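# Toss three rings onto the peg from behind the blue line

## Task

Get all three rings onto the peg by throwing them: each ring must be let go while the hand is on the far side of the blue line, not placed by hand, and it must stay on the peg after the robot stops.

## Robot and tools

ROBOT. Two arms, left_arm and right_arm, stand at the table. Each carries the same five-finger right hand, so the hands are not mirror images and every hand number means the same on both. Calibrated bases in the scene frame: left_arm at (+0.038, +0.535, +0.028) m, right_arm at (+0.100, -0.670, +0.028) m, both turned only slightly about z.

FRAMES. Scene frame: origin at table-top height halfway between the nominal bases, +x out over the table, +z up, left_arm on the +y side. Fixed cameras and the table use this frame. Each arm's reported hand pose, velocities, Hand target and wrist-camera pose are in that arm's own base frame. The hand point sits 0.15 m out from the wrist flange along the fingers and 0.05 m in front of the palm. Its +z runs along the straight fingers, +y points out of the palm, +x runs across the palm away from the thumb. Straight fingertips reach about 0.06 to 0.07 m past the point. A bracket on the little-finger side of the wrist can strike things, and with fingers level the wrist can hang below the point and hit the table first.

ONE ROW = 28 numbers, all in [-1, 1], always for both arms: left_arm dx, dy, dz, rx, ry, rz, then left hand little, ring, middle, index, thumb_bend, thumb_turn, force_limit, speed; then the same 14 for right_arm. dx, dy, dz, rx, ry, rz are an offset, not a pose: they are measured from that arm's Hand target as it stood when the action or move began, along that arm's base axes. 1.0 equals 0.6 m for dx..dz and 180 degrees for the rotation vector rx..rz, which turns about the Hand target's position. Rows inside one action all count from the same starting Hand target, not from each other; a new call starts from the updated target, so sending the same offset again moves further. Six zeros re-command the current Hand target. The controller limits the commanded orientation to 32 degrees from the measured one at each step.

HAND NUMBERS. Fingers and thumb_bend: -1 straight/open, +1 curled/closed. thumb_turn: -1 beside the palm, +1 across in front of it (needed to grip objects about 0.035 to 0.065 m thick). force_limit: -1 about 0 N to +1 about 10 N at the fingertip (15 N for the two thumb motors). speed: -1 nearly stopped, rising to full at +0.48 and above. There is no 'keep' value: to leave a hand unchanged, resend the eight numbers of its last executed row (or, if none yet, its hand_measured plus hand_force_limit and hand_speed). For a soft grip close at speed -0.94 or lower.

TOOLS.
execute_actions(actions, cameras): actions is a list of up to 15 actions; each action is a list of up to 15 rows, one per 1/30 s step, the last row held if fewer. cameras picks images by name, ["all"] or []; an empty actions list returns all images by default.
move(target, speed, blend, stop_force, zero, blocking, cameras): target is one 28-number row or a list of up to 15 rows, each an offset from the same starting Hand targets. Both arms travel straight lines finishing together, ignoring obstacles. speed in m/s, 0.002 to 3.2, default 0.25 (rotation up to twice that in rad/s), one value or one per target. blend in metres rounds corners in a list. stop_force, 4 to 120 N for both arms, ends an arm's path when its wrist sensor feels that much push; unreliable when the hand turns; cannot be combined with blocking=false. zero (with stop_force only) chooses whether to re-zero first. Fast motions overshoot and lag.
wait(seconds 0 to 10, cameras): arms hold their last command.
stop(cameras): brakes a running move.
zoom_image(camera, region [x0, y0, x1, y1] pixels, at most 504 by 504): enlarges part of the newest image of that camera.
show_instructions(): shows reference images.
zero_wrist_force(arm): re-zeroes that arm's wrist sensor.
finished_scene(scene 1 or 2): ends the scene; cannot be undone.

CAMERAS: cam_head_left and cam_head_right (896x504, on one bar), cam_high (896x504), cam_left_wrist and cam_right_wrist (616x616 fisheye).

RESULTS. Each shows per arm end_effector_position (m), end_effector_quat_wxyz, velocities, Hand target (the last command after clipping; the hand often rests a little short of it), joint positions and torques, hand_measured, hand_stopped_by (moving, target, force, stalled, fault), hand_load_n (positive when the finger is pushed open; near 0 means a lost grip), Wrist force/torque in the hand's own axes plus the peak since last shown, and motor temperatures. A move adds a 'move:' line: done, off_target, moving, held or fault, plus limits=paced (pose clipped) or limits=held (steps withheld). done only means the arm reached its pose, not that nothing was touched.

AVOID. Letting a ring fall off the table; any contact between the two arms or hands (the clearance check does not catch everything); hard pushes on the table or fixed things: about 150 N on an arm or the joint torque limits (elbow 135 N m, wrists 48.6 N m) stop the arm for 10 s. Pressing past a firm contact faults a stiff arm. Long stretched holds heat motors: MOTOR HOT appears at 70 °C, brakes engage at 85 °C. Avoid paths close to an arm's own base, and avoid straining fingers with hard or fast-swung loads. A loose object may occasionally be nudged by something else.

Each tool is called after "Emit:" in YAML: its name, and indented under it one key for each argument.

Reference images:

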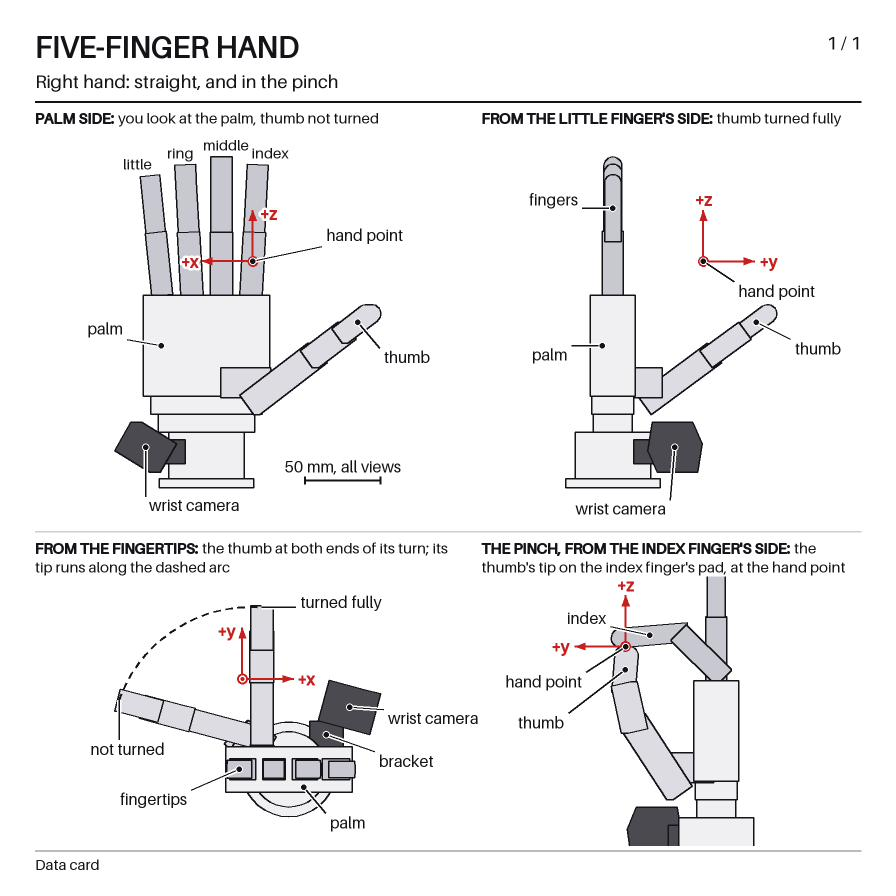

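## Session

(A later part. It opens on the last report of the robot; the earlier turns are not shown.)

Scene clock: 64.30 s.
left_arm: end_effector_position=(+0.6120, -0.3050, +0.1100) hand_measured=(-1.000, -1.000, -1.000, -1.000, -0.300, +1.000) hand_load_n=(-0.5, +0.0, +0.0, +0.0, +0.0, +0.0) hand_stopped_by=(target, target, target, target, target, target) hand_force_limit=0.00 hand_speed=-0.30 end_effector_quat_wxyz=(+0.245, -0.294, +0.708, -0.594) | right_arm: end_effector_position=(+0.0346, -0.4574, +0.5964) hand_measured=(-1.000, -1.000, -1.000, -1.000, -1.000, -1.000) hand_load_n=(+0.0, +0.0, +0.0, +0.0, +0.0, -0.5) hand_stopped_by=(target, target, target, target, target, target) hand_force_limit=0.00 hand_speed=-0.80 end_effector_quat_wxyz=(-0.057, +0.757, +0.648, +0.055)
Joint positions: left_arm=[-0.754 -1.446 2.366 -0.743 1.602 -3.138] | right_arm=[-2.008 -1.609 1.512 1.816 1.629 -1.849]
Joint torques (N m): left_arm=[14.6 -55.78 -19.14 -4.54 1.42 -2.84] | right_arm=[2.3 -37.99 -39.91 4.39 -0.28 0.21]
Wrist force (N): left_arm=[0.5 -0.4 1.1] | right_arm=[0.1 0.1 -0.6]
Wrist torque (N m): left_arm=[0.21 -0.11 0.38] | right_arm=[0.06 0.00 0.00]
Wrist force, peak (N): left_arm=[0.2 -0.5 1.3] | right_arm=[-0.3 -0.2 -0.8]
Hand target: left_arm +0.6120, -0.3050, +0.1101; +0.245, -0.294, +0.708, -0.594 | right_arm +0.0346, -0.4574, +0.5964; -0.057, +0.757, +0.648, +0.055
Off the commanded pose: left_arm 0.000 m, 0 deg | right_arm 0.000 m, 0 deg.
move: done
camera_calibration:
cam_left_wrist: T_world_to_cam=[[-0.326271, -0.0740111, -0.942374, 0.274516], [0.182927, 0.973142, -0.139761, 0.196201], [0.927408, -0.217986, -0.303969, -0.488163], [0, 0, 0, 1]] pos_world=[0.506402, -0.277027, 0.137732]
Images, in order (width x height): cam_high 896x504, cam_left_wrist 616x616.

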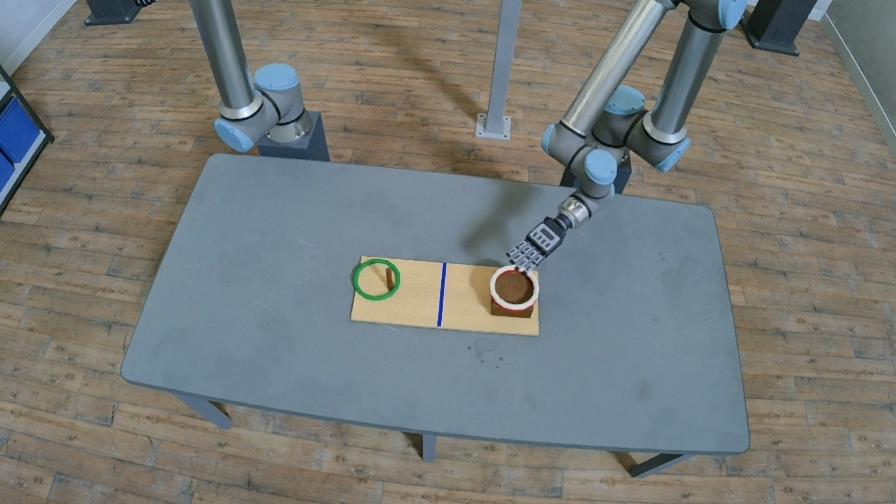

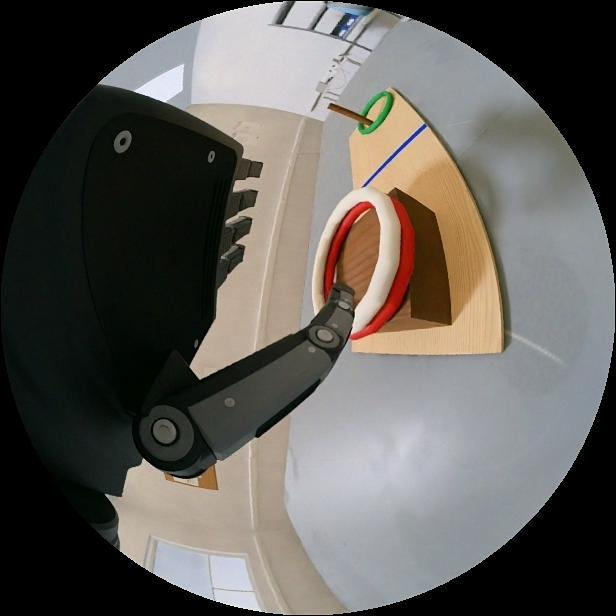

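Emit:
move:
  target: [0.0045,-0.005,-0.0918,0,0,0, -1,-1,-1,-1,-0.15,1, 0.0,-0.3, 0,0,0,0,0,0, -1,-1,-1,-1,-1,-1,0.0,-0.8]
  speed: 0.06
  stop_force: 4

Emit:
move:
  target: [0,0,0,0,0,0, -1,-1,-0.35,-0.35,-0.15,1, 0.0,-0.4, 0,0,0,0,0,0, -1,-1,-1,-1,-1,-1,0.0,-0.8]
  cameras: ["cam_left_wrist", "cam_high"]

Emit:
zoom_image:
  camera: "cam_left_wrist"
  region: [220, 140, 400, 350]

Scene clock: 66.97 s.
left_arm: end_effector_position=(+0.6143, -0.3077, +0.0591) hand_measured=(-1.000, -1.000, -1.000, -1.000, -0.150, +1.000) hand_load_n=(+0.0, -0.5, +0.0, +0.0, +0.0, +0.0) hand_stopped_by=(target, target, target, target, target, target) hand_force_limit=0.00 hand_speed=-0.30 end_effector_quat_wxyz=(+0.245, -0.294, +0.708, -0.593) | right_arm: end_effector_position=(+0.0346, -0.4574, +0.5964) hand_measured=(-1.000, -1.000, -1.000, -1.000, -1.000, -1.000) hand_load_n=(+0.0, +0.0, +0.0, +0.0, +0.0, +0.0) hand_stopped_by=(target, target, target, target, target, target) hand_force_limit=0.00 hand_speed=-0.80 end_effector_quat_wxyz=(-0.057, +0.757, +0.648, +0.055)
Joint positions: left_arm=[-0.755 -1.342 2.387 -0.868 1.601 -3.138] | right_arm=[-2.008 -1.609 1.512 1.816 1.629 -1.849]
Joint torques (N m): left_arm=[-6.51 -59.93 -28.52 1.72 0.21 -3.05] | right_arm=[2.54 -37.67 -39.1 4.27 -0.31 -0.03]
Wrist force (N): left_arm=[0.6 -0.2 0.8] | right_arm=[0.1 0.2 -0.4]
Wrist torque (N m): left_arm=[0.25 -0.14 0.40] | right_arm=[0.04 0.00 0.00]
Wrist force, peak (N): left_arm=[0.2 -8.2 -2.3] | right_arm=[-0.4 -0.1 -0.9]
Hand target: left_arm +0.6143, -0.3077, +0.0591; +0.245, -0.294, +0.708, -0.593 (not the last commanded pose) | right_arm +0.0346, -0.4574, +0.5964; -0.057, +0.757, +0.648, +0.055
Off the commanded pose: left_arm 0.004 m, 0 deg | right_arm 0.000 m, 0 deg.
move: contact (left_arm)

Scene clock: 67.63 s.
left_arm: end_effector_position=(+0.6143, -0.3077, +0.0591) hand_measured=(-1.000, -1.000, -0.350, -0.350, -0.150, +1.000) hand_load_n=(+0.0, +0.0, +0.0, +0.0, +0.0, +0.0) hand_stopped_by=(target, target, target, target, target, target) hand_force_limit=0.00 hand_speed=-0.40 end_effector_quat_wxyz=(+0.245, -0.294, +0.708, -0.593) | right_arm: end_effector_position=(+0.0346, -0.4574, +0.5964) hand_measured=(-1.000, -1.000, -1.000, -1.000, -1.000, -1.000) hand_load_n=(+0.0, +0.0, +0.0, +0.0, +0.0, +0.0) hand_stopped_by=(target, target, target, target, target, target) hand_force_limit=0.00 hand_speed=-0.80 end_effector_quat_wxyz=(-0.057, +0.757, +0.648, +0.055)
Joint positions: left_arm=[-0.755 -1.342 2.387 -0.868 1.601 -3.138] | right_arm=[-2.008 -1.609 1.512 1.816 1.629 -1.849]
Joint torques (N m): left_arm=[3.49 -58.49 -28.07 0.63 1.55 -2.97] | right_arm=[-0.45 -37.45 -39.08 4.38 0.12 -0.06]
Wrist force (N): left_arm=[0.4 -0.4 0.9] | right_arm=[-0.4 0.1 -0.4]
Wrist torque (N m): left_arm=[0.21 -0.11 0.39] | right_arm=[0.05 0.08 -0.03]
Wrist force, peak (N): left_arm=[0.5 -0.2 1.3] | right_arm=[0.2 -0.5 -0.6]
Hand target: left_arm +0.6143, -0.3077, +0.0591; +0.245, -0.294, +0.708, -0.593 | right_arm +0.0346, -0.4574, +0.5964; -0.057, +0.757, +0.648, +0.055
Off the commanded pose: left_arm 0.000 m, 0 deg | right_arm 0.000 m, 0 deg.
move: done
camera_calibration:
cam_left_wrist: T_world_to_cam=[[-0.326436, -0.0739133, -0.942325, 0.227207], [0.182921, 0.973152, -0.139698, 0.191294], [0.927351, -0.217973, -0.304151, -0.506307], [0, 0, 0, 1]] pos_world=[0.508701, -0.279726, 0.0868321]
Images, in order (width x height): cam_high 896x504, cam_left_wrist 616x616.

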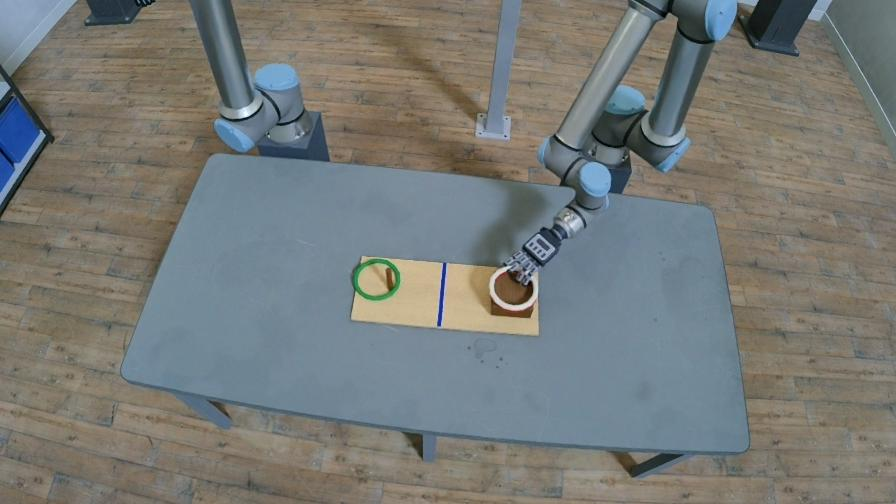

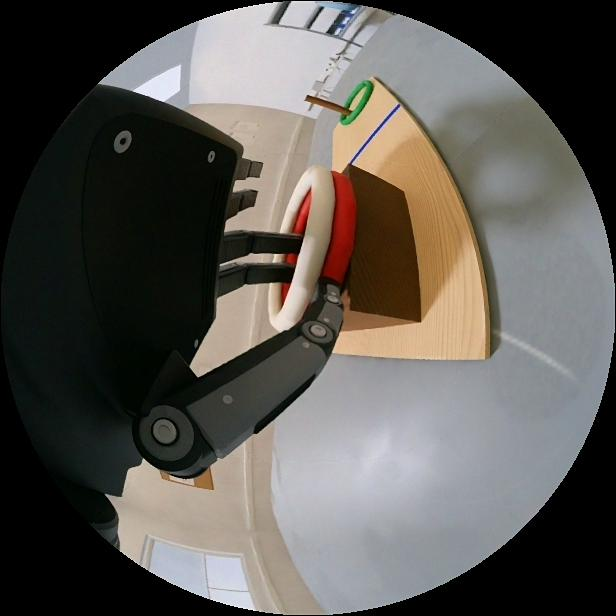

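Scaled by 2.400 from the camera's 616x616 image, which has a finer 880x880 frame.

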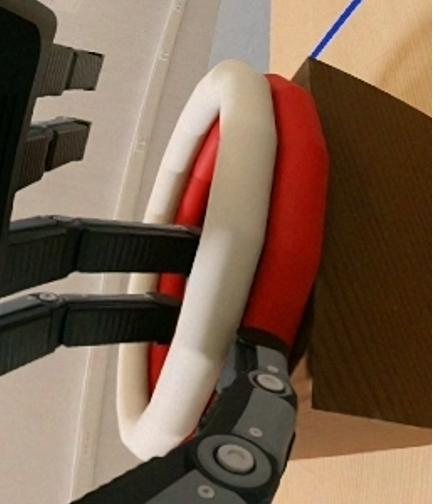

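Emit:
move:
  target: [-0.0088,0.009,0.0265,0,0,0, -1,-1,-0.35,-0.35,-0.15,1, 0.0,-0.4, 0,0,0,0,0,0, -1,-1,-1,-1,-1,-1,0.0,-0.8]
  speed: 0.06

Emit:
move:
  target: [0,0,0,0,0,0, -1,-1,-0.35,-0.35,0.0,1, 0.0,-0.4, 0,0,0,0,0,0, -1,-1,-1,-1,-1,-1,0.0,-0.8]
  cameras: ["cam_left_wrist"]

Emit:
zoom_image:
  camera: "cam_left_wrist"
  region: [220, 140, 400, 350]

Scene clock: 69.37 s.
left_arm: end_effector_position=(+0.6091, -0.3023, +0.0749) hand_measured=(-1.000, -1.000, -0.350, -0.350, -0.150, +1.000) hand_load_n=(+0.0, +0.0, +0.0, +0.0, +0.0, +0.0) hand_stopped_by=(target, target, target, target, target, target) hand_force_limit=0.00 hand_speed=-0.40 end_effector_quat_wxyz=(+0.245, -0.294, +0.708, -0.593) | right_arm: end_effector_position=(+0.0346, -0.4574, +0.5964) hand_measured=(-1.000, -1.000, -1.000, -1.000, -1.000, -1.000) hand_load_n=(+0.0, +0.0, +0.0, +0.0, +0.0, +0.0) hand_stopped_by=(target, target, target, target, target, target) hand_force_limit=0.00 hand_speed=-0.80 end_effector_quat_wxyz=(-0.057, +0.757, +0.648, +0.055)
Joint positions: left_arm=[-0.754 -1.384 2.392 -0.832 1.602 -3.138] | right_arm=[-2.008 -1.609 1.512 1.816 1.629 -1.849]
Joint torques (N m): left_arm=[14.39 -56.53 -15.86 1.85 2.41 2.55] | right_arm=[1.85 -37.17 -39.97 4.53 -0.05 -0.13]
Wrist force (N): left_arm=[0.4 -0.2 0.9] | right_arm=[-0.1 0.3 -0.4]
Wrist torque (N m): left_arm=[0.26 -0.10 0.39] | right_arm=[0.06 0.03 -0.01]
Wrist force, peak (N): left_arm=[0.5 -0.3 1.6] | right_arm=[0.0 0.1 -0.8]
Hand target: left_arm +0.6091, -0.3023, +0.0750; +0.245, -0.294, +0.708, -0.593 | right_arm +0.0346, -0.4574, +0.5964; -0.057, +0.757, +0.648, +0.055
Off the commanded pose: left_arm 0.000 m, 0 deg | right_arm 0.000 m, 0 deg.
move: done

Scene clock: 69.87 s.
left_arm: end_effector_position=(+0.6091, -0.3023, +0.0750) hand_measured=(-1.000, -1.000, -0.350, -0.350, +0.000, +1.000) hand_load_n=(+0.0, +0.0, +0.0, +0.0, +0.0, +0.0) hand_stopped_by=(target, target, target, target, target, target) hand_force_limit=0.00 hand_speed=-0.40 end_effector_quat_wxyz=(+0.245, -0.294, +0.708, -0.593) | right_arm: end_effector_position=(+0.0346, -0.4574, +0.5964) hand_measured=(-1.000, -1.000, -1.000, -1.000, -1.000, -1.000) hand_load_n=(+0.0, +0.0, +0.0, +0.0, +0.0, +0.0) hand_stopped_by=(target, target, target, target, target, target) hand_force_limit=0.00 hand_speed=-0.80 end_effector_quat_wxyz=(-0.057, +0.757, +0.648, +0.055)
Joint positions: left_arm=[-0.754 -1.384 2.392 -0.832 1.602 -3.138] | right_arm=[-2.008 -1.609 1.512 1.816 1.629 -1.849]
Joint torques (N m): left_arm=[14.15 -57.71 -16.26 1.75 2.09 2.54] | right_arm=[0.63 -34.84 -40.27 4.51 -0.07 -0.31]
Wrist force (N): left_arm=[0.4 -0.5 0.9] | right_arm=[0.4 0.3 -0.3]
Wrist torque (N m): left_arm=[0.20 -0.09 0.37] | right_arm=[0.06 -0.06 0.03]
Wrist force, peak (N): left_arm=[0.6 -0.7 1.1] | right_arm=[-0.5 0.1 -0.9]
Hand target: left_arm +0.6091, -0.3023, +0.0750; +0.245, -0.294, +0.708, -0.593 | right_arm +0.0346, -0.4574, +0.5964; -0.057, +0.757, +0.648, +0.055
Off the commanded pose: left_arm 0.000 m, 0 deg | right_arm 0.000 m, 0 deg.
move: done
camera_calibration:
cam_left_wrist: T_world_to_cam=[[-0.326436, -0.0739133, -0.942325, 0.240891], [0.182921, 0.973152, -0.139698, 0.189212], [0.927351, -0.217973, -0.304151, -0.495472], [0, 0, 0, 1]] pos_world=[0.503501, -0.274326, 0.102732]
Images, in order (width x height): cam_left_wrist 616x616.

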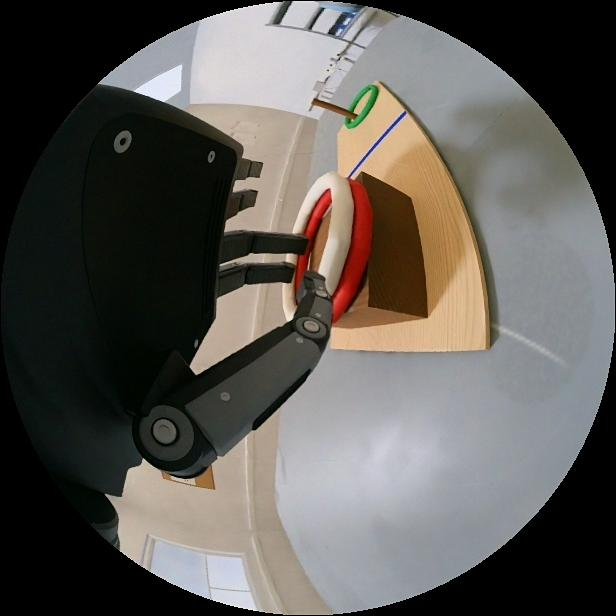

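Scaled by 2.400 from the camera's 616x616 image, which has a finer 880x880 frame.

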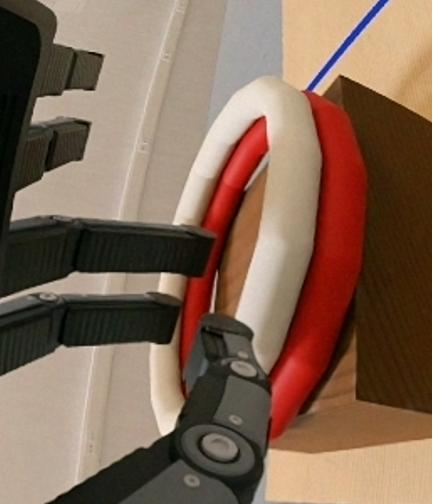

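Emit:
move:
  target: [0,-0.0068,-0.0342,0,0,0, -1,-1,-0.35,-0.35,0.0,1, 0.0,-0.4, 0,0,0,0,0,0, -1,-1,-1,-1,-1,-1,0.0,-0.8]
  speed: 0.05
  stop_force: 4
  cameras: ["cam_left_wrist"]

Emit:
zoom_image:
  camera: "cam_left_wrist"
  region: [220, 140, 400, 350]

Scene clock: 71.97 s.
left_arm: end_effector_position=(+0.6091, -0.3063, +0.0545) hand_measured=(-1.000, -1.000, -0.350, -0.350, +0.000, +1.000) hand_load_n=(+0.0, -0.5, +0.0, +0.0, +0.0, +0.0) hand_stopped_by=(target, target, target, target, target, target) hand_force_limit=0.00 hand_speed=-0.40 end_effector_quat_wxyz=(+0.245, -0.294, +0.708, -0.593) | right_arm: end_effector_position=(+0.0346, -0.4574, +0.5964) hand_measured=(-1.000, -1.000, -1.000, -1.000, -1.000, -1.000) hand_load_n=(+0.0, +0.0, +0.0, +0.0, +0.0, +0.0) hand_stopped_by=(target, target, target, target, target, target) hand_force_limit=0.00 hand_speed=-0.80 end_effector_quat_wxyz=(-0.057, +0.757, +0.648, +0.055)
Joint positions: left_arm=[-0.762 -1.34 2.399 -0.883 1.594 -3.139] | right_arm=[-2.008 -1.609 1.512 1.816 1.629 -1.849]
Joint torques (N m): left_arm=[-15.8 -28.97 -14.7 -4.05 -2.42 -2.89] | right_arm=[0.37 -36.13 -39.65 4.26 0.01 0.39]
Wrist force (N): left_arm=[0.7 -0.4 1.1] | right_arm=[0.3 0.2 -0.4]
Wrist torque (N m): left_arm=[0.20 -0.15 0.39] | right_arm=[0.05 -0.03 0.02]
Wrist force, peak (N): left_arm=[0.6 -0.3 1.5] | right_arm=[-0.5 0.5 -0.6]
Hand target: left_arm +0.6091, -0.3063, +0.0545; +0.245, -0.294, +0.708, -0.593 | right_arm +0.0346, -0.4574, +0.5964; -0.057, +0.757, +0.648, +0.055
Off the commanded pose: left_arm 0.000 m, 0 deg | right_arm 0.000 m, 0 deg.
move: done
camera_calibration:
cam_left_wrist: T_world_to_cam=[[-0.326436, -0.0739133, -0.942325, 0.221271], [0.182921, 0.973152, -0.139698, 0.190338], [0.927351, -0.217973, -0.304151, -0.5026], [0, 0, 0, 1]] pos_world=[0.503501, -0.278426, 0.0822321]
Images, in order (width x height): cam_left_wrist 616x616.

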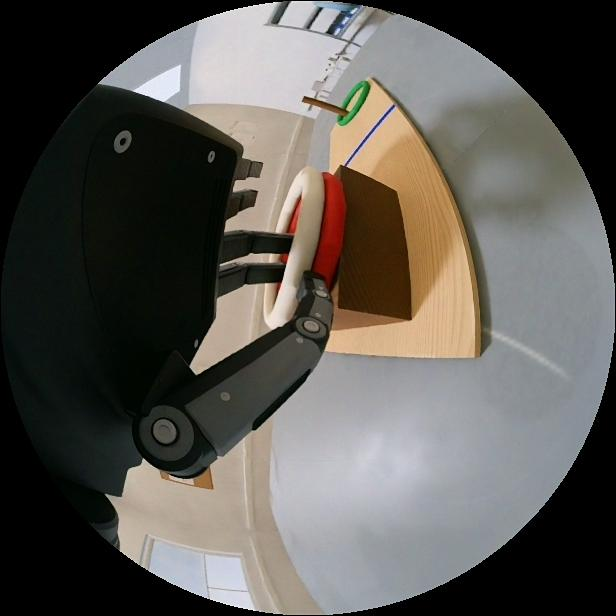

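Scaled by 2.400 from the camera's 616x616 image, which has a finer 880x880 frame.

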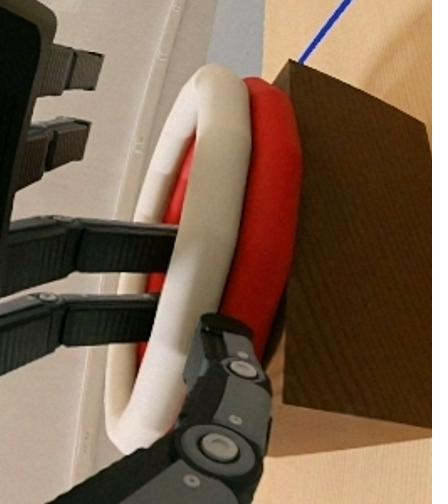

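Emit:
move:
  target: [0.0085,-0.0085,0,0,0,0, -1,-1,-0.35,-0.35,0.0,1, 0.0,-0.4, 0,0,0,0,0,0, -1,-1,-1,-1,-1,-1,0.0,-0.8]
  speed: 0.03

Emit:
move:
  target: [0,0,0,0,0,0, -1,-1,0.4,0.4,0.0,1, 0.2,-0.85, 0,0,0,0,0,0, -1,-1,-1,-1,-1,-1,0.0,-0.8]
  cameras: ["cam_left_wrist", "cam_high"]

Emit:
zoom_image:
  camera: "cam_left_wrist"
  region: [220, 140, 400, 350]

Scene clock: 72.90 s.
left_arm: end_effector_position=(+0.6140, -0.3113, +0.0545) hand_measured=(-1.000, -1.000, -0.350, -0.350, +0.000, +1.000) hand_load_n=(+0.0, +0.0, -0.5, +0.0, +0.5, +0.0) hand_stopped_by=(target, target, target, target, target, target) hand_force_limit=0.00 hand_speed=-0.40 end_effector_quat_wxyz=(+0.245, -0.294, +0.708, -0.593) | right_arm: end_effector_position=(+0.0346, -0.4574, +0.5964) hand_measured=(-1.000, -1.000, -1.000, -1.000, -1.000, -1.000) hand_load_n=(+0.0, +0.0, +0.0, +0.0, +0.0, +0.0) hand_stopped_by=(target, target, target, target, target, target) hand_force_limit=0.00 hand_speed=-0.80 end_effector_quat_wxyz=(-0.057, +0.757, +0.648, +0.055)
Joint positions: left_arm=[-0.762 -1.331 2.387 -0.879 1.594 -3.139] | right_arm=[-2.008 -1.609 1.512 1.816 1.629 -1.849]
Joint torques (N m): left_arm=[-17.59 -28.96 -28.31 2.42 -2.33 -3.01] | right_arm=[-1.16 -34.25 -39.23 4.61 -0.18 -0.29]
Wrist force (N): left_arm=[0.4 -0.3 0.8] | right_arm=[-0.1 0.2 -0.4]
Wrist torque (N m): left_arm=[0.22 -0.11 0.39] | right_arm=[0.04 0.03 -0.01]
Wrist force, peak (N): left_arm=[0.5 -0.4 1.4] | right_arm=[0.5 0.2 -0.6]
Hand target: left_arm +0.6142, -0.3114, +0.0545; +0.245, -0.294, +0.708, -0.593 | right_arm +0.0346, -0.4574, +0.5964; -0.057, +0.757, +0.648, +0.055
Off the commanded pose: left_arm 0.000 m, 0 deg | right_arm 0.000 m, 0 deg.
move: done

Scene clock: 74.00 s.
left_arm: end_effector_position=(+0.6142, -0.3115, +0.0545) hand_measured=(-1.000, -1.000, -0.020, -0.006, -0.002, +1.000) hand_load_n=(+0.0, +0.0, +5.5, +6.5, +4.0, -0.5) hand_stopped_by=(target, target, force, force, target, target) hand_force_limit=0.20 hand_speed=-0.85 end_effector_quat_wxyz=(+0.245, -0.294, +0.708, -0.594) | right_arm: end_effector_position=(+0.0346, -0.4574, +0.5964) hand_measured=(-1.000, -1.000, -1.000, -1.000, -1.000, -1.000) hand_load_n=(+0.0, +0.0, +0.0, +0.0, +0.0, +0.0) hand_stopped_by=(target, target, target, target, target, target) hand_force_limit=0.00 hand_speed=-0.80 end_effector_quat_wxyz=(-0.057, +0.757, +0.648, +0.055)
Joint positions: left_arm=[-0.762 -1.331 2.386 -0.879 1.594 -3.139] | right_arm=[-2.008 -1.609 1.512 1.816 1.629 -1.849]
Joint torques (N m): left_arm=[-14.41 -29.4 -20.18 1.64 -2.38 -3.09] | right_arm=[0.39 -37.89 -39.34 4.38 -0.18 0.08]
Wrist force (N): left_arm=[0.5 -6.2 1.3] | right_arm=[0.0 0.0 -0.4]
Wrist torque (N m): left_arm=[0.25 -0.15 0.32] | right_arm=[0.02 0.01 -0.01]
Wrist force, peak (N): left_arm=[0.5 -6.2 1.6] | right_arm=[0.0 0.0 -0.8]
Hand target: left_arm +0.6142, -0.3114, +0.0545; +0.245, -0.294, +0.708, -0.593 | right_arm +0.0346, -0.4574, +0.5964; -0.057, +0.757, +0.648, +0.055
Off the commanded pose: left_arm 0.000 m, 0 deg | right_arm 0.000 m, 0 deg.
move: done
camera_calibration:
cam_left_wrist: T_world_to_cam=[[-0.326364, -0.0740243, -0.942341, 0.222492], [0.182903, 0.973142, -0.139789, 0.194382], [0.92738, -0.217979, -0.30406, -0.508466], [0, 0, 0, 1]] pos_world=[0.508601, -0.283527, 0.0822319]
Images, in order (width x height): cam_high 896x504, cam_left_wrist 616x616.

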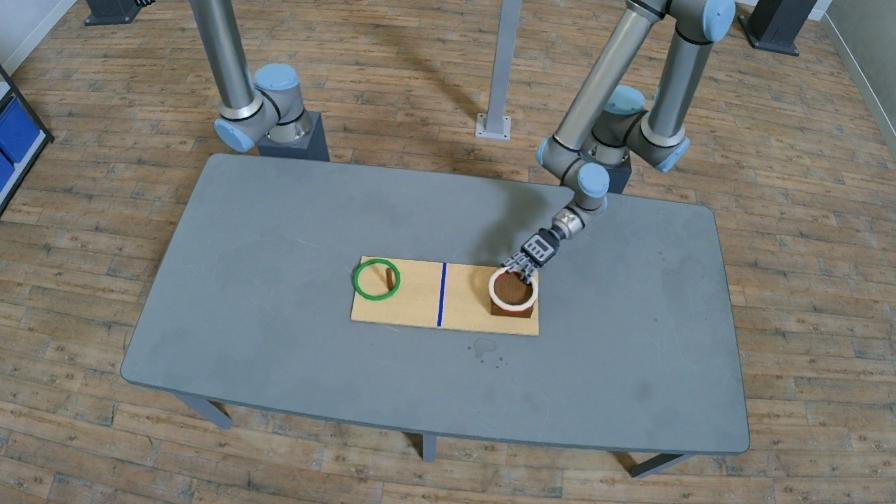

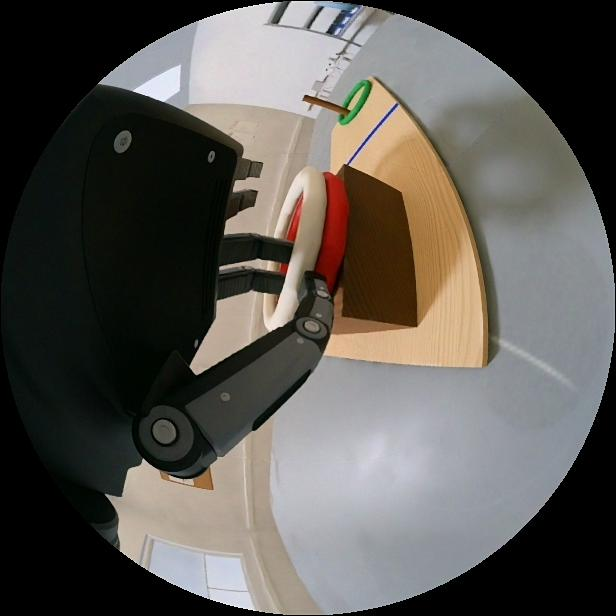

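Scaled by 2.400 from the camera's 616x616 image, which has a finer 880x880 frame.

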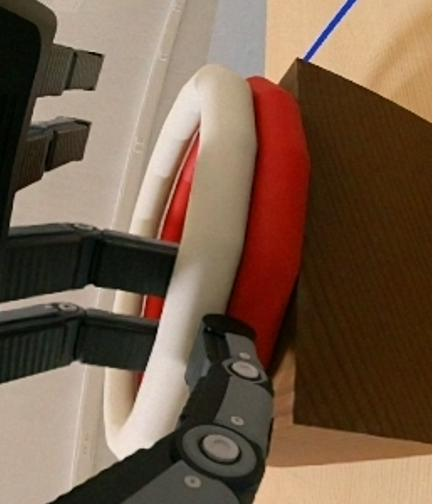

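Emit:
move:
  target: [0,0,0,0,0,0, -1,-1,-0.35,0.4,0.0,1, 0.2,-0.4, 0,0,0,0,0,0, -1,-1,-1,-1,-1,-1,0.0,-0.8]

Emit:
move:
  target: [0,0,0.025,0,0,0, -1,-1,-0.35,0.4,0.0,1, 0.2,-0.4, 0,0,0,0,0,0, -1,-1,-1,-1,-1,-1,0.0,-0.8]
  speed: 0.02
  cameras: ["cam_left_wrist"]

Emit:
zoom_image:
  camera: "cam_left_wrist"
  region: [220, 140, 400, 350]

Scene clock: 74.90 s.
left_arm: end_effector_position=(+0.6141, -0.3114, +0.0545) hand_measured=(-1.000, -1.000, -0.350, -0.006, +0.000, +1.000) hand_load_n=(+0.0, +0.0, +0.0, +0.0, +0.5, +0.0) hand_stopped_by=(target, target, target, force, target, target) hand_force_limit=0.20 hand_speed=-0.40 end_effector_quat_wxyz=(+0.245, -0.294, +0.708, -0.593) | right_arm: end_effector_position=(+0.0346, -0.4574, +0.5964) hand_measured=(-1.000, -1.000, -1.000, -1.000, -1.000, -1.000) hand_load_n=(+0.0, +0.0, +0.0, +0.0, +0.0, +0.0) hand_stopped_by=(target, target, target, target, target, target) hand_force_limit=0.00 hand_speed=-0.80 end_effector_quat_wxyz=(-0.057, +0.757, +0.648, +0.055)
Joint positions: left_arm=[-0.762 -1.331 2.386 -0.879 1.594 -3.139] | right_arm=[-2.008 -1.609 1.512 1.816 1.629 -1.849]
Joint torques (N m): left_arm=[-14.6 -30.73 -16.54 1.46 -1.98 -2.85] | right_arm=[0.62 -36.59 -39.71 4.58 0.02 0.14]
Wrist force (N): left_arm=[0.6 -0.6 0.9] | right_arm=[-0.2 0.4 -0.1]
Wrist torque (N m): left_arm=[0.17 -0.13 0.39] | right_arm=[0.07 0.04 0.00]
Wrist force, peak (N): left_arm=[0.7 -6.3 1.7] | right_arm=[0.0 -0.8 -0.7]
Hand target: left_arm +0.6142, -0.3114, +0.0545; +0.245, -0.294, +0.708, -0.593 | right_arm +0.0346, -0.4574, +0.5964; -0.057, +0.757, +0.648, +0.055
Off the commanded pose: left_arm 0.000 m, 0 deg | right_arm 0.000 m, 0 deg.
move: done

Scene clock: 76.03 s.
left_arm: end_effector_position=(+0.6142, -0.3114, +0.0694) hand_measured=(-1.000, -1.000, -0.350, -0.006, +0.000, +1.000) hand_load_n=(+0.0, +0.0, +0.0, +0.0, +0.0, +0.0) hand_stopped_by=(target, target, target, force, target, target) hand_force_limit=0.20 hand_speed=-0.40 end_effector_quat_wxyz=(+0.245, -0.294, +0.708, -0.593) | right_arm: end_effector_position=(+0.0346, -0.4574, +0.5964) hand_measured=(-1.000, -1.000, -1.000, -1.000, -1.000, -1.000) hand_load_n=(+0.0, +0.0, +0.0, +0.0, +0.0, +0.0) hand_stopped_by=(target, target, target, target, target, target) hand_force_limit=0.00 hand_speed=-0.80 end_effector_quat_wxyz=(-0.057, +0.757, +0.648, +0.055)
Joint positions: left_arm=[-0.762 -1.362 2.38 -0.842 1.594 -3.139] | right_arm=[-2.008 -1.609 1.512 1.816 1.629 -1.849]
Joint torques (N m): left_arm=[-9.62 -57.89 -29.79 1.41 -1.37 -2.63] | right_arm=[2.45 -36.48 -39 4.48 -0.05 0]
Wrist force (N): left_arm=[0.3 -0.3 1.3] | right_arm=[0.0 -0.1 -0.5]
Wrist torque (N m): left_arm=[0.19 -0.10 0.38] | right_arm=[0.02 0.01 -0.01]
Wrist force, peak (N): left_arm=[0.5 0.3 1.5] | right_arm=[0.4 0.0 -0.8]
Hand target: left_arm +0.6142, -0.3114, +0.0695; +0.245, -0.294, +0.708, -0.593 | right_arm +0.0346, -0.4574, +0.5964; -0.057, +0.757, +0.648, +0.055
Off the commanded pose: left_arm 0.000 m, 0 deg | right_arm 0.000 m, 0 deg.
move: done
camera_calibration:
cam_left_wrist: T_world_to_cam=[[-0.326436, -0.0739133, -0.942325, 0.236599], [0.182921, 0.973152, -0.139698, 0.196449], [0.927351, -0.217973, -0.304151, -0.50391], [0, 0, 0, 1]] pos_world=[0.508601, -0.283526, 0.0971321]
Images, in order (width x height): cam_left_wrist 616x616.

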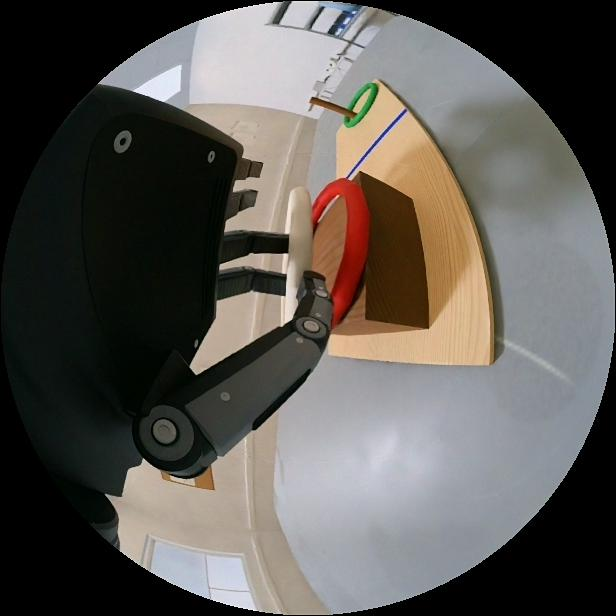

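Scaled by 2.400 from the camera's 616x616 image, which has a finer 880x880 frame.

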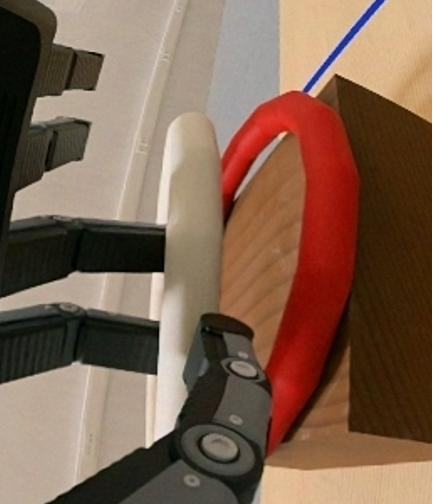

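Emit:
move:
  target: [0,0,-0.0242,0,0,0, -1,-1,-0.35,0.4,0.0,1, 0.2,-0.4, 0,0,0,0,0,0, -1,-1,-1,-1,-1,-1,0.0,-0.8]
  speed: 0.02
  stop_force: 4

Emit:
move:
  target: [0,0,0,0,0,0, -1,-1,-0.35,-0.35,-0.05,1, 0.2,-0.4, 0,0,0,0,0,0, -1,-1,-1,-1,-1,-1,0.0,-0.8]

Emit:
move:
  target: [-0.002,0.002,0.0083,0,0,0, -1,-1,-0.35,-0.35,-0.1,1, 0.2,-0.4, 0,0,0,0,0,0, -1,-1,-1,-1,-1,-1,0.0,-0.8]
  speed: 0.02
  cameras: ["cam_left_wrist"]

Emit:
zoom_image:
  camera: "cam_left_wrist"
  region: [220, 140, 400, 350]

Scene clock: 78.43 s.
left_arm: end_effector_position=(+0.6142, -0.3115, +0.0550) hand_measured=(-1.000, -1.000, -0.350, -0.006, +0.000, +1.000) hand_load_n=(+0.0, +0.0, +0.0, +0.0, -0.5, +0.0) hand_stopped_by=(target, target, target, force, target, target) hand_force_limit=0.20 hand_speed=-0.40 end_effector_quat_wxyz=(+0.245, -0.294, +0.708, -0.593) | right_arm: end_effector_position=(+0.0346, -0.4574, +0.5964) hand_measured=(-1.000, -1.000, -1.000, -1.000, -1.000, -1.000) hand_load_n=(+0.0, +0.0, +0.0, +0.0, +0.0, +0.0) hand_stopped_by=(target, target, target, target, target, target) hand_force_limit=0.00 hand_speed=-0.80 end_effector_quat_wxyz=(-0.057, +0.757, +0.648, +0.055)
Joint positions: left_arm=[-0.762 -1.332 2.386 -0.878 1.594 -3.139] | right_arm=[-2.008 -1.609 1.512 1.816 1.629 -1.849]
Joint torques (N m): left_arm=[-7.33 -29.64 -14.81 -3.81 -1.83 -2.96] | right_arm=[0.84 -36.4 -39.6 4.59 -0.19 0.01]
Wrist force (N): left_arm=[0.2 -0.9 0.9] | right_arm=[-0.1 0.1 0.1]
Wrist torque (N m): left_arm=[0.25 -0.08 0.37] | right_arm=[0.01 0.01 -0.01]
Wrist force, peak (N): left_arm=[0.4 -1.3 1.3] | right_arm=[0.4 0.3 -0.8]
Hand target: left_arm +0.6142, -0.3114, +0.0549; +0.245, -0.294, +0.708, -0.593 | right_arm +0.0346, -0.4574, +0.5964; -0.057, +0.757, +0.648, +0.055
Off the commanded pose: left_arm 0.000 m, 0 deg | right_arm 0.000 m, 0 deg.
move: done

Scene clock: 78.93 s.
left_arm: end_effector_position=(+0.6142, -0.3115, +0.0550) hand_measured=(-1.000, -1.000, -0.350, -0.350, -0.044, +1.000) hand_load_n=(+0.0, +0.0, +0.0, +0.0, -7.0, -0.5) hand_stopped_by=(target, target, target, target, target, target) hand_force_limit=0.20 hand_speed=-0.40 end_effector_quat_wxyz=(+0.245, -0.294, +0.708, -0.594) | right_arm: end_effector_position=(+0.0346, -0.4574, +0.5964) hand_measured=(-1.000, -1.000, -1.000, -1.000, -1.000, -1.000) hand_load_n=(+0.0, +0.0, +0.0, +0.0, +0.0, +0.0) hand_stopped_by=(target, target, target, target, target, target) hand_force_limit=0.00 hand_speed=-0.80 end_effector_quat_wxyz=(-0.057, +0.757, +0.648, +0.055)
Joint positions: left_arm=[-0.762 -1.332 2.386 -0.878 1.594 -3.139] | right_arm=[-2.008 -1.609 1.512 1.816 1.629 -1.849]
Joint torques (N m): left_arm=[-8.05 -29.13 -14.56 -0.75 -1.61 -2.78] | right_arm=[-0.63 -35.57 -39.59 4.69 -0.23 0.42]
Wrist force (N): left_arm=[0.4 -6.4 -1.6] | right_arm=[0.2 0.1 -0.7]
Wrist torque (N m): left_arm=[0.23 -0.09 0.34] | right_arm=[0.06 -0.02 0.02]
Wrist force, peak (N): left_arm=[0.3 -7.1 -1.1] | right_arm=[0.3 -0.2 -1.0]
Hand target: left_arm +0.6142, -0.3114, +0.0549; +0.245, -0.294, +0.708, -0.593 | right_arm +0.0346, -0.4574, +0.5964; -0.057, +0.757, +0.648, +0.055
Off the commanded pose: left_arm 0.000 m, 0 deg | right_arm 0.000 m, 0 deg.
move: done

Scene clock: 79.70 s.
left_arm: end_effector_position=(+0.6130, -0.3103, +0.0598) hand_measured=(-1.000, -1.000, -0.350, -0.350, -0.100, +1.000) hand_load_n=(+0.0, +0.0, +0.0, +0.0, +0.0, +0.0) hand_stopped_by=(target, target, target, target, target, target) hand_force_limit=0.20 hand_speed=-0.40 end_effector_quat_wxyz=(+0.245, -0.294, +0.708, -0.593) | right_arm: end_effector_position=(+0.0346, -0.4574, +0.5964) hand_measured=(-1.000, -1.000, -1.000, -1.000, -1.000, -1.000) hand_load_n=(+0.0, +0.0, +0.0, +0.0, +0.0, +0.0) hand_stopped_by=(target, target, target, target, target, target) hand_force_limit=0.00 hand_speed=-0.80 end_effector_quat_wxyz=(-0.057, +0.757, +0.648, +0.055)
Joint positions: left_arm=[-0.762 -1.344 2.387 -0.867 1.594 -3.139] | right_arm=[-2.008 -1.609 1.512 1.816 1.629 -1.849]
Joint torques (N m): left_arm=[9.88 -61.8 -14.96 1.46 1.47 -1.64] | right_arm=[1.24 -34.72 -39.85 4.7 -0.06 0.16]
Wrist force (N): left_arm=[0.3 -0.5 1.2] | right_arm=[0.0 0.1 -0.3]
Wrist torque (N m): left_arm=[0.18 -0.10 0.37] | right_arm=[0.03 0.02 0.00]
Wrist force, peak (N): left_arm=[0.3 -10.2 -2.6] | right_arm=[0.2 0.3 -0.8]
Hand target: left_arm +0.6130, -0.3102, +0.0599; +0.245, -0.294, +0.708, -0.593 | right_arm +0.0346, -0.4574, +0.5964; -0.057, +0.757, +0.648, +0.055
Off the commanded pose: left_arm 0.000 m, 0 deg | right_arm 0.000 m, 0 deg.
move: done
camera_calibration:
cam_left_wrist: T_world_to_cam=[[-0.326436, -0.0739133, -0.942325, 0.22725], [0.182921, 0.973152, -0.139698, 0.19416], [0.927351, -0.217973, -0.304151, -0.505455], [0, 0, 0, 1]] pos_world=[0.507401, -0.282326, 0.0875321]
Images, in order (width x height): cam_left_wrist 616x616.

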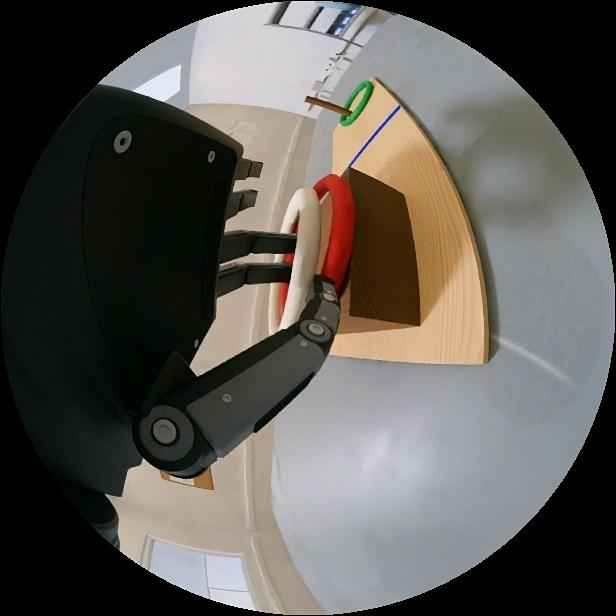

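Scaled by 2.400 from the camera's 616x616 image, which has a finer 880x880 frame.

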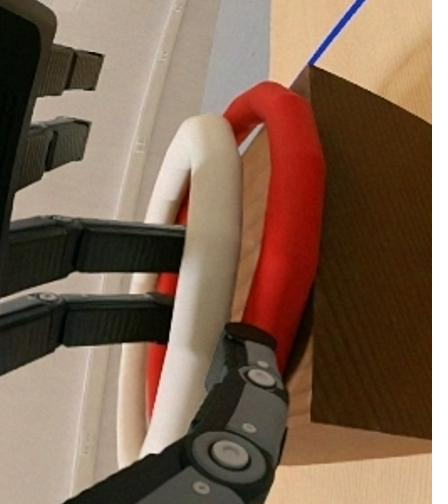

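Emit:
move:
  target: [-0.03,0.03,0.2,0,0,0, -1,-1,-1,-1,-0.3,1, 0.2,-0.4, 0,0,0,0,0,0, -1,-1,-1,-1,-1,-1,0.0,-0.8]
  speed: 0.1
  cameras: ["all"]

Emit:
zoom_image:
  camera: "cam_left_wrist"
  region: [290, 140, 500, 350]

Emit:
zoom_image:
  camera: "cam_high"
  region: [470, 240, 560, 330]

Emit:
zoom_image:
  camera: "cam_head_right"
  region: [370, 280, 450, 360]

Scene clock: 81.73 s.
left_arm: end_effector_position=(+0.5950, -0.2922, +0.1798) hand_measured=(-1.000, -1.000, -1.000, -1.000, -0.300, +1.000) hand_load_n=(-0.5, +0.0, +0.0, +0.0, +0.0, +0.0) hand_stopped_by=(target, target, target, target, target, target) hand_force_limit=0.20 hand_speed=-0.40 end_effector_quat_wxyz=(+0.245, -0.294, +0.708, -0.593) | right_arm: end_effector_position=(+0.0346, -0.4574, +0.5964) hand_measured=(-1.000, -1.000, -1.000, -1.000, -1.000, -1.000) hand_load_n=(+0.0, +0.0, +0.0, +0.0, +0.0, +0.0) hand_stopped_by=(target, target, target, target, target, target) hand_force_limit=0.00 hand_speed=-0.80 end_effector_quat_wxyz=(-0.057, +0.757, +0.648, +0.055)
Joint positions: left_arm=[-0.761 -1.601 2.35 -0.572 1.596 -3.139] | right_arm=[-2.008 -1.609 1.512 1.816 1.629 -1.849]
Joint torques (N m): left_arm=[-15.22 -45.43 -38.24 1.6 -2.44 -0.35] | right_arm=[-0.62 -37.87 -39.28 4.55 -0.14 0.15]
Wrist force (N): left_arm=[0.4 -0.3 1.0] | right_arm=[0.0 -0.1 -0.5]
Wrist torque (N m): left_arm=[0.23 -0.09 0.30] | right_arm=[0.02 0.02 -0.01]
Wrist force, peak (N): left_arm=[0.6 -0.6 1.5] | right_arm=[0.3 0.2 -0.9]
Hand target: left_arm +0.5950, -0.2922, +0.1799; +0.245, -0.294, +0.708, -0.593 | right_arm +0.0346, -0.4574, +0.5964; -0.057, +0.757, +0.648, +0.055
Off the commanded pose: left_arm 0.000 m, 0 deg | right_arm 0.000 m, 0 deg.
move: done
camera_calibration:
cam_left_wrist: T_world_to_cam=[[-0.326341, -0.0739337, -0.942356, 0.33584], [0.182844, 0.97317, -0.139671, 0.196653], [0.927399, -0.217884, -0.304067, -0.448307], [0, 0, 0, 1]] pos_world=[0.489401, -0.264226, 0.207632]

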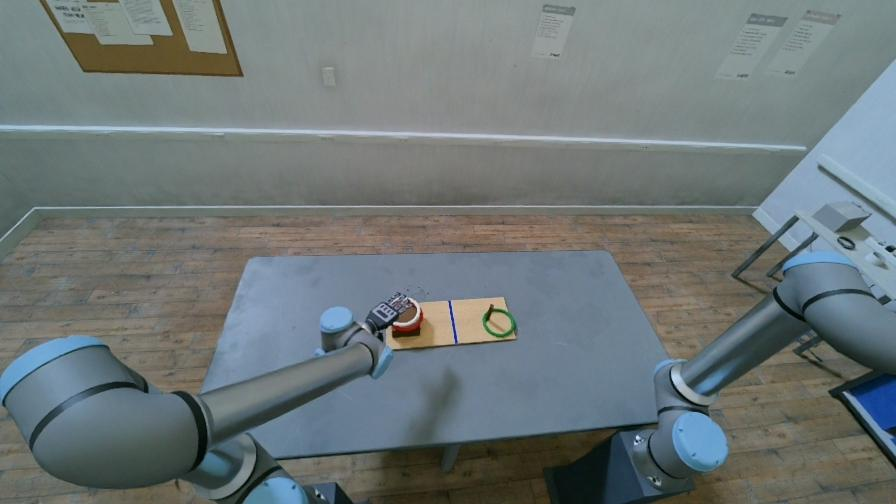

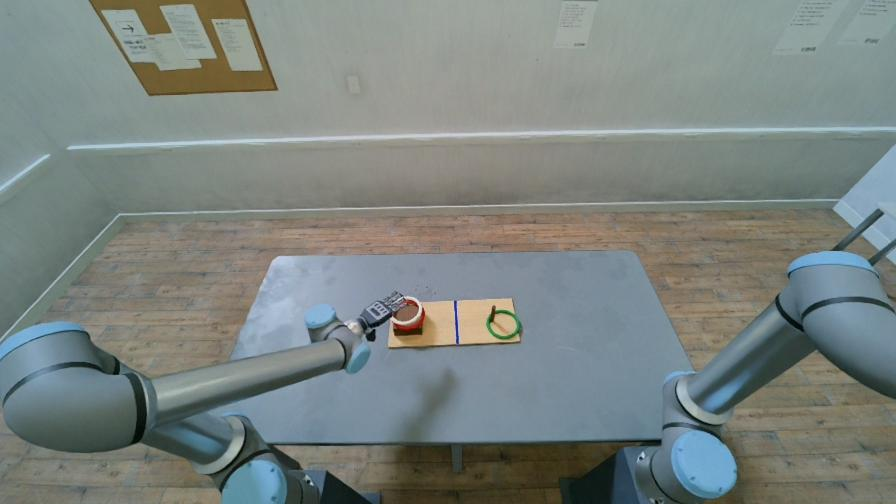

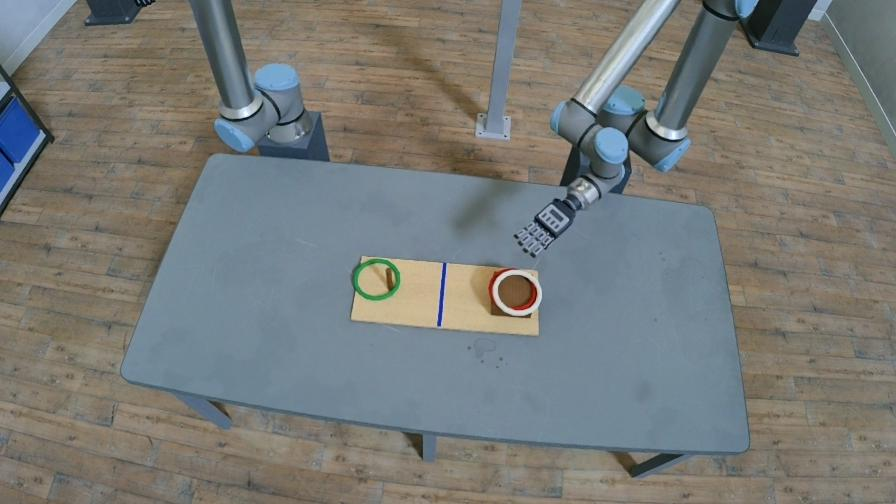

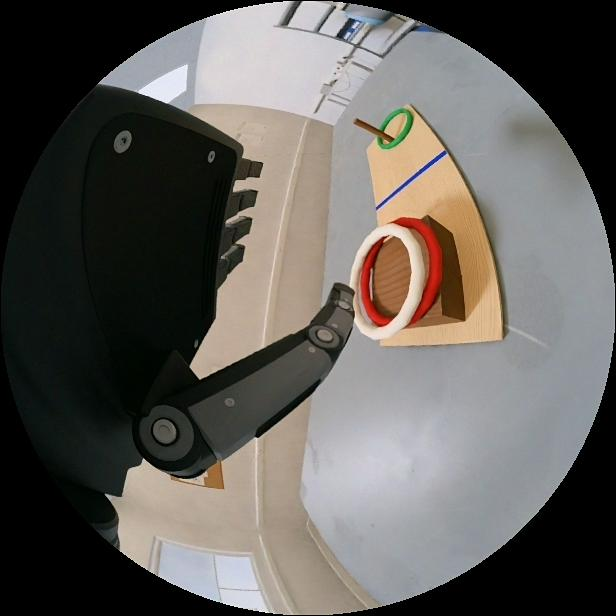

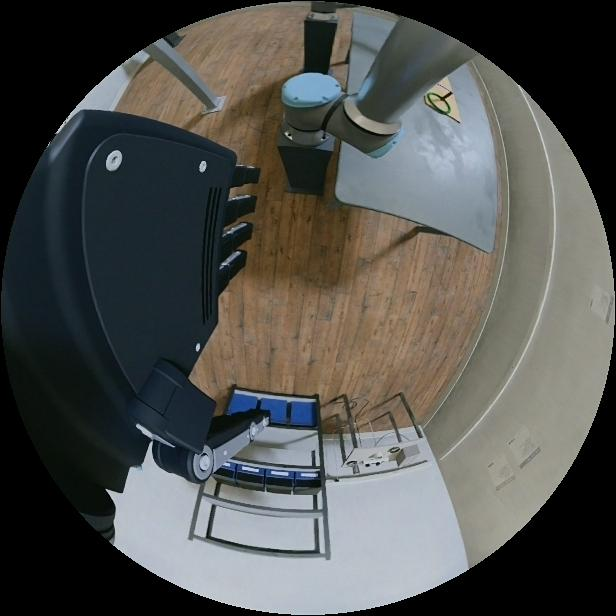

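Scaled by 2.400 from the camera's 616x616 image, which has a finer 880x880 frame.

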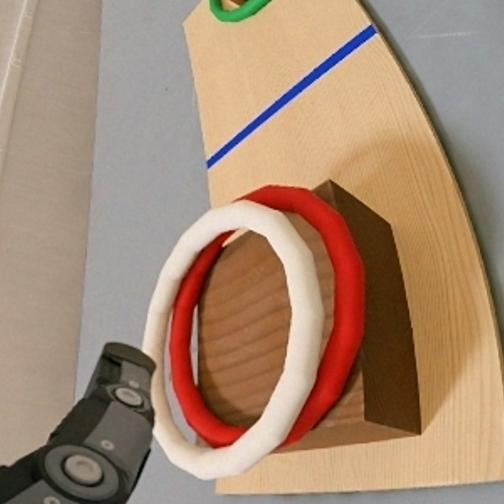

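Scaled by 5.600 from the camera's 896x504 image, which has a finer 1280x720 frame.

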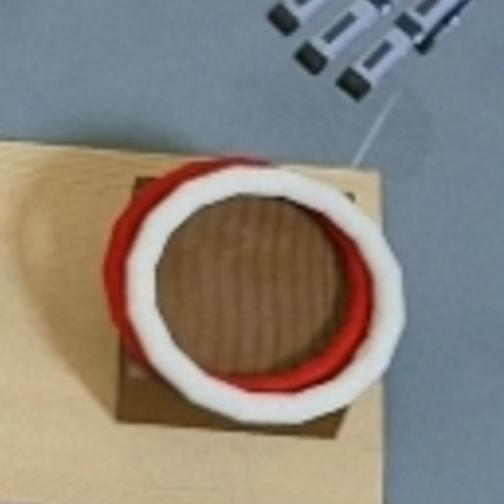

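Scaled by 6.300 from the camera's 896x504 image, which has a finer 1280x720 frame.

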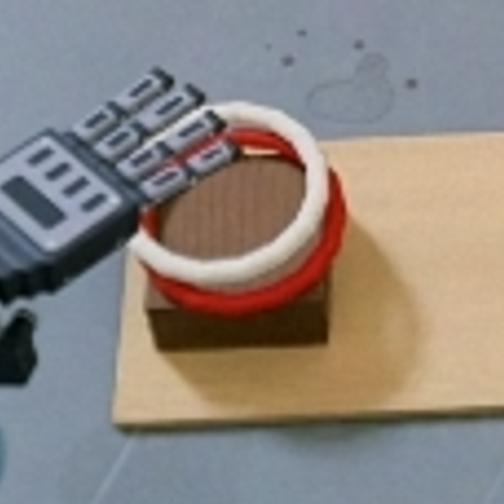

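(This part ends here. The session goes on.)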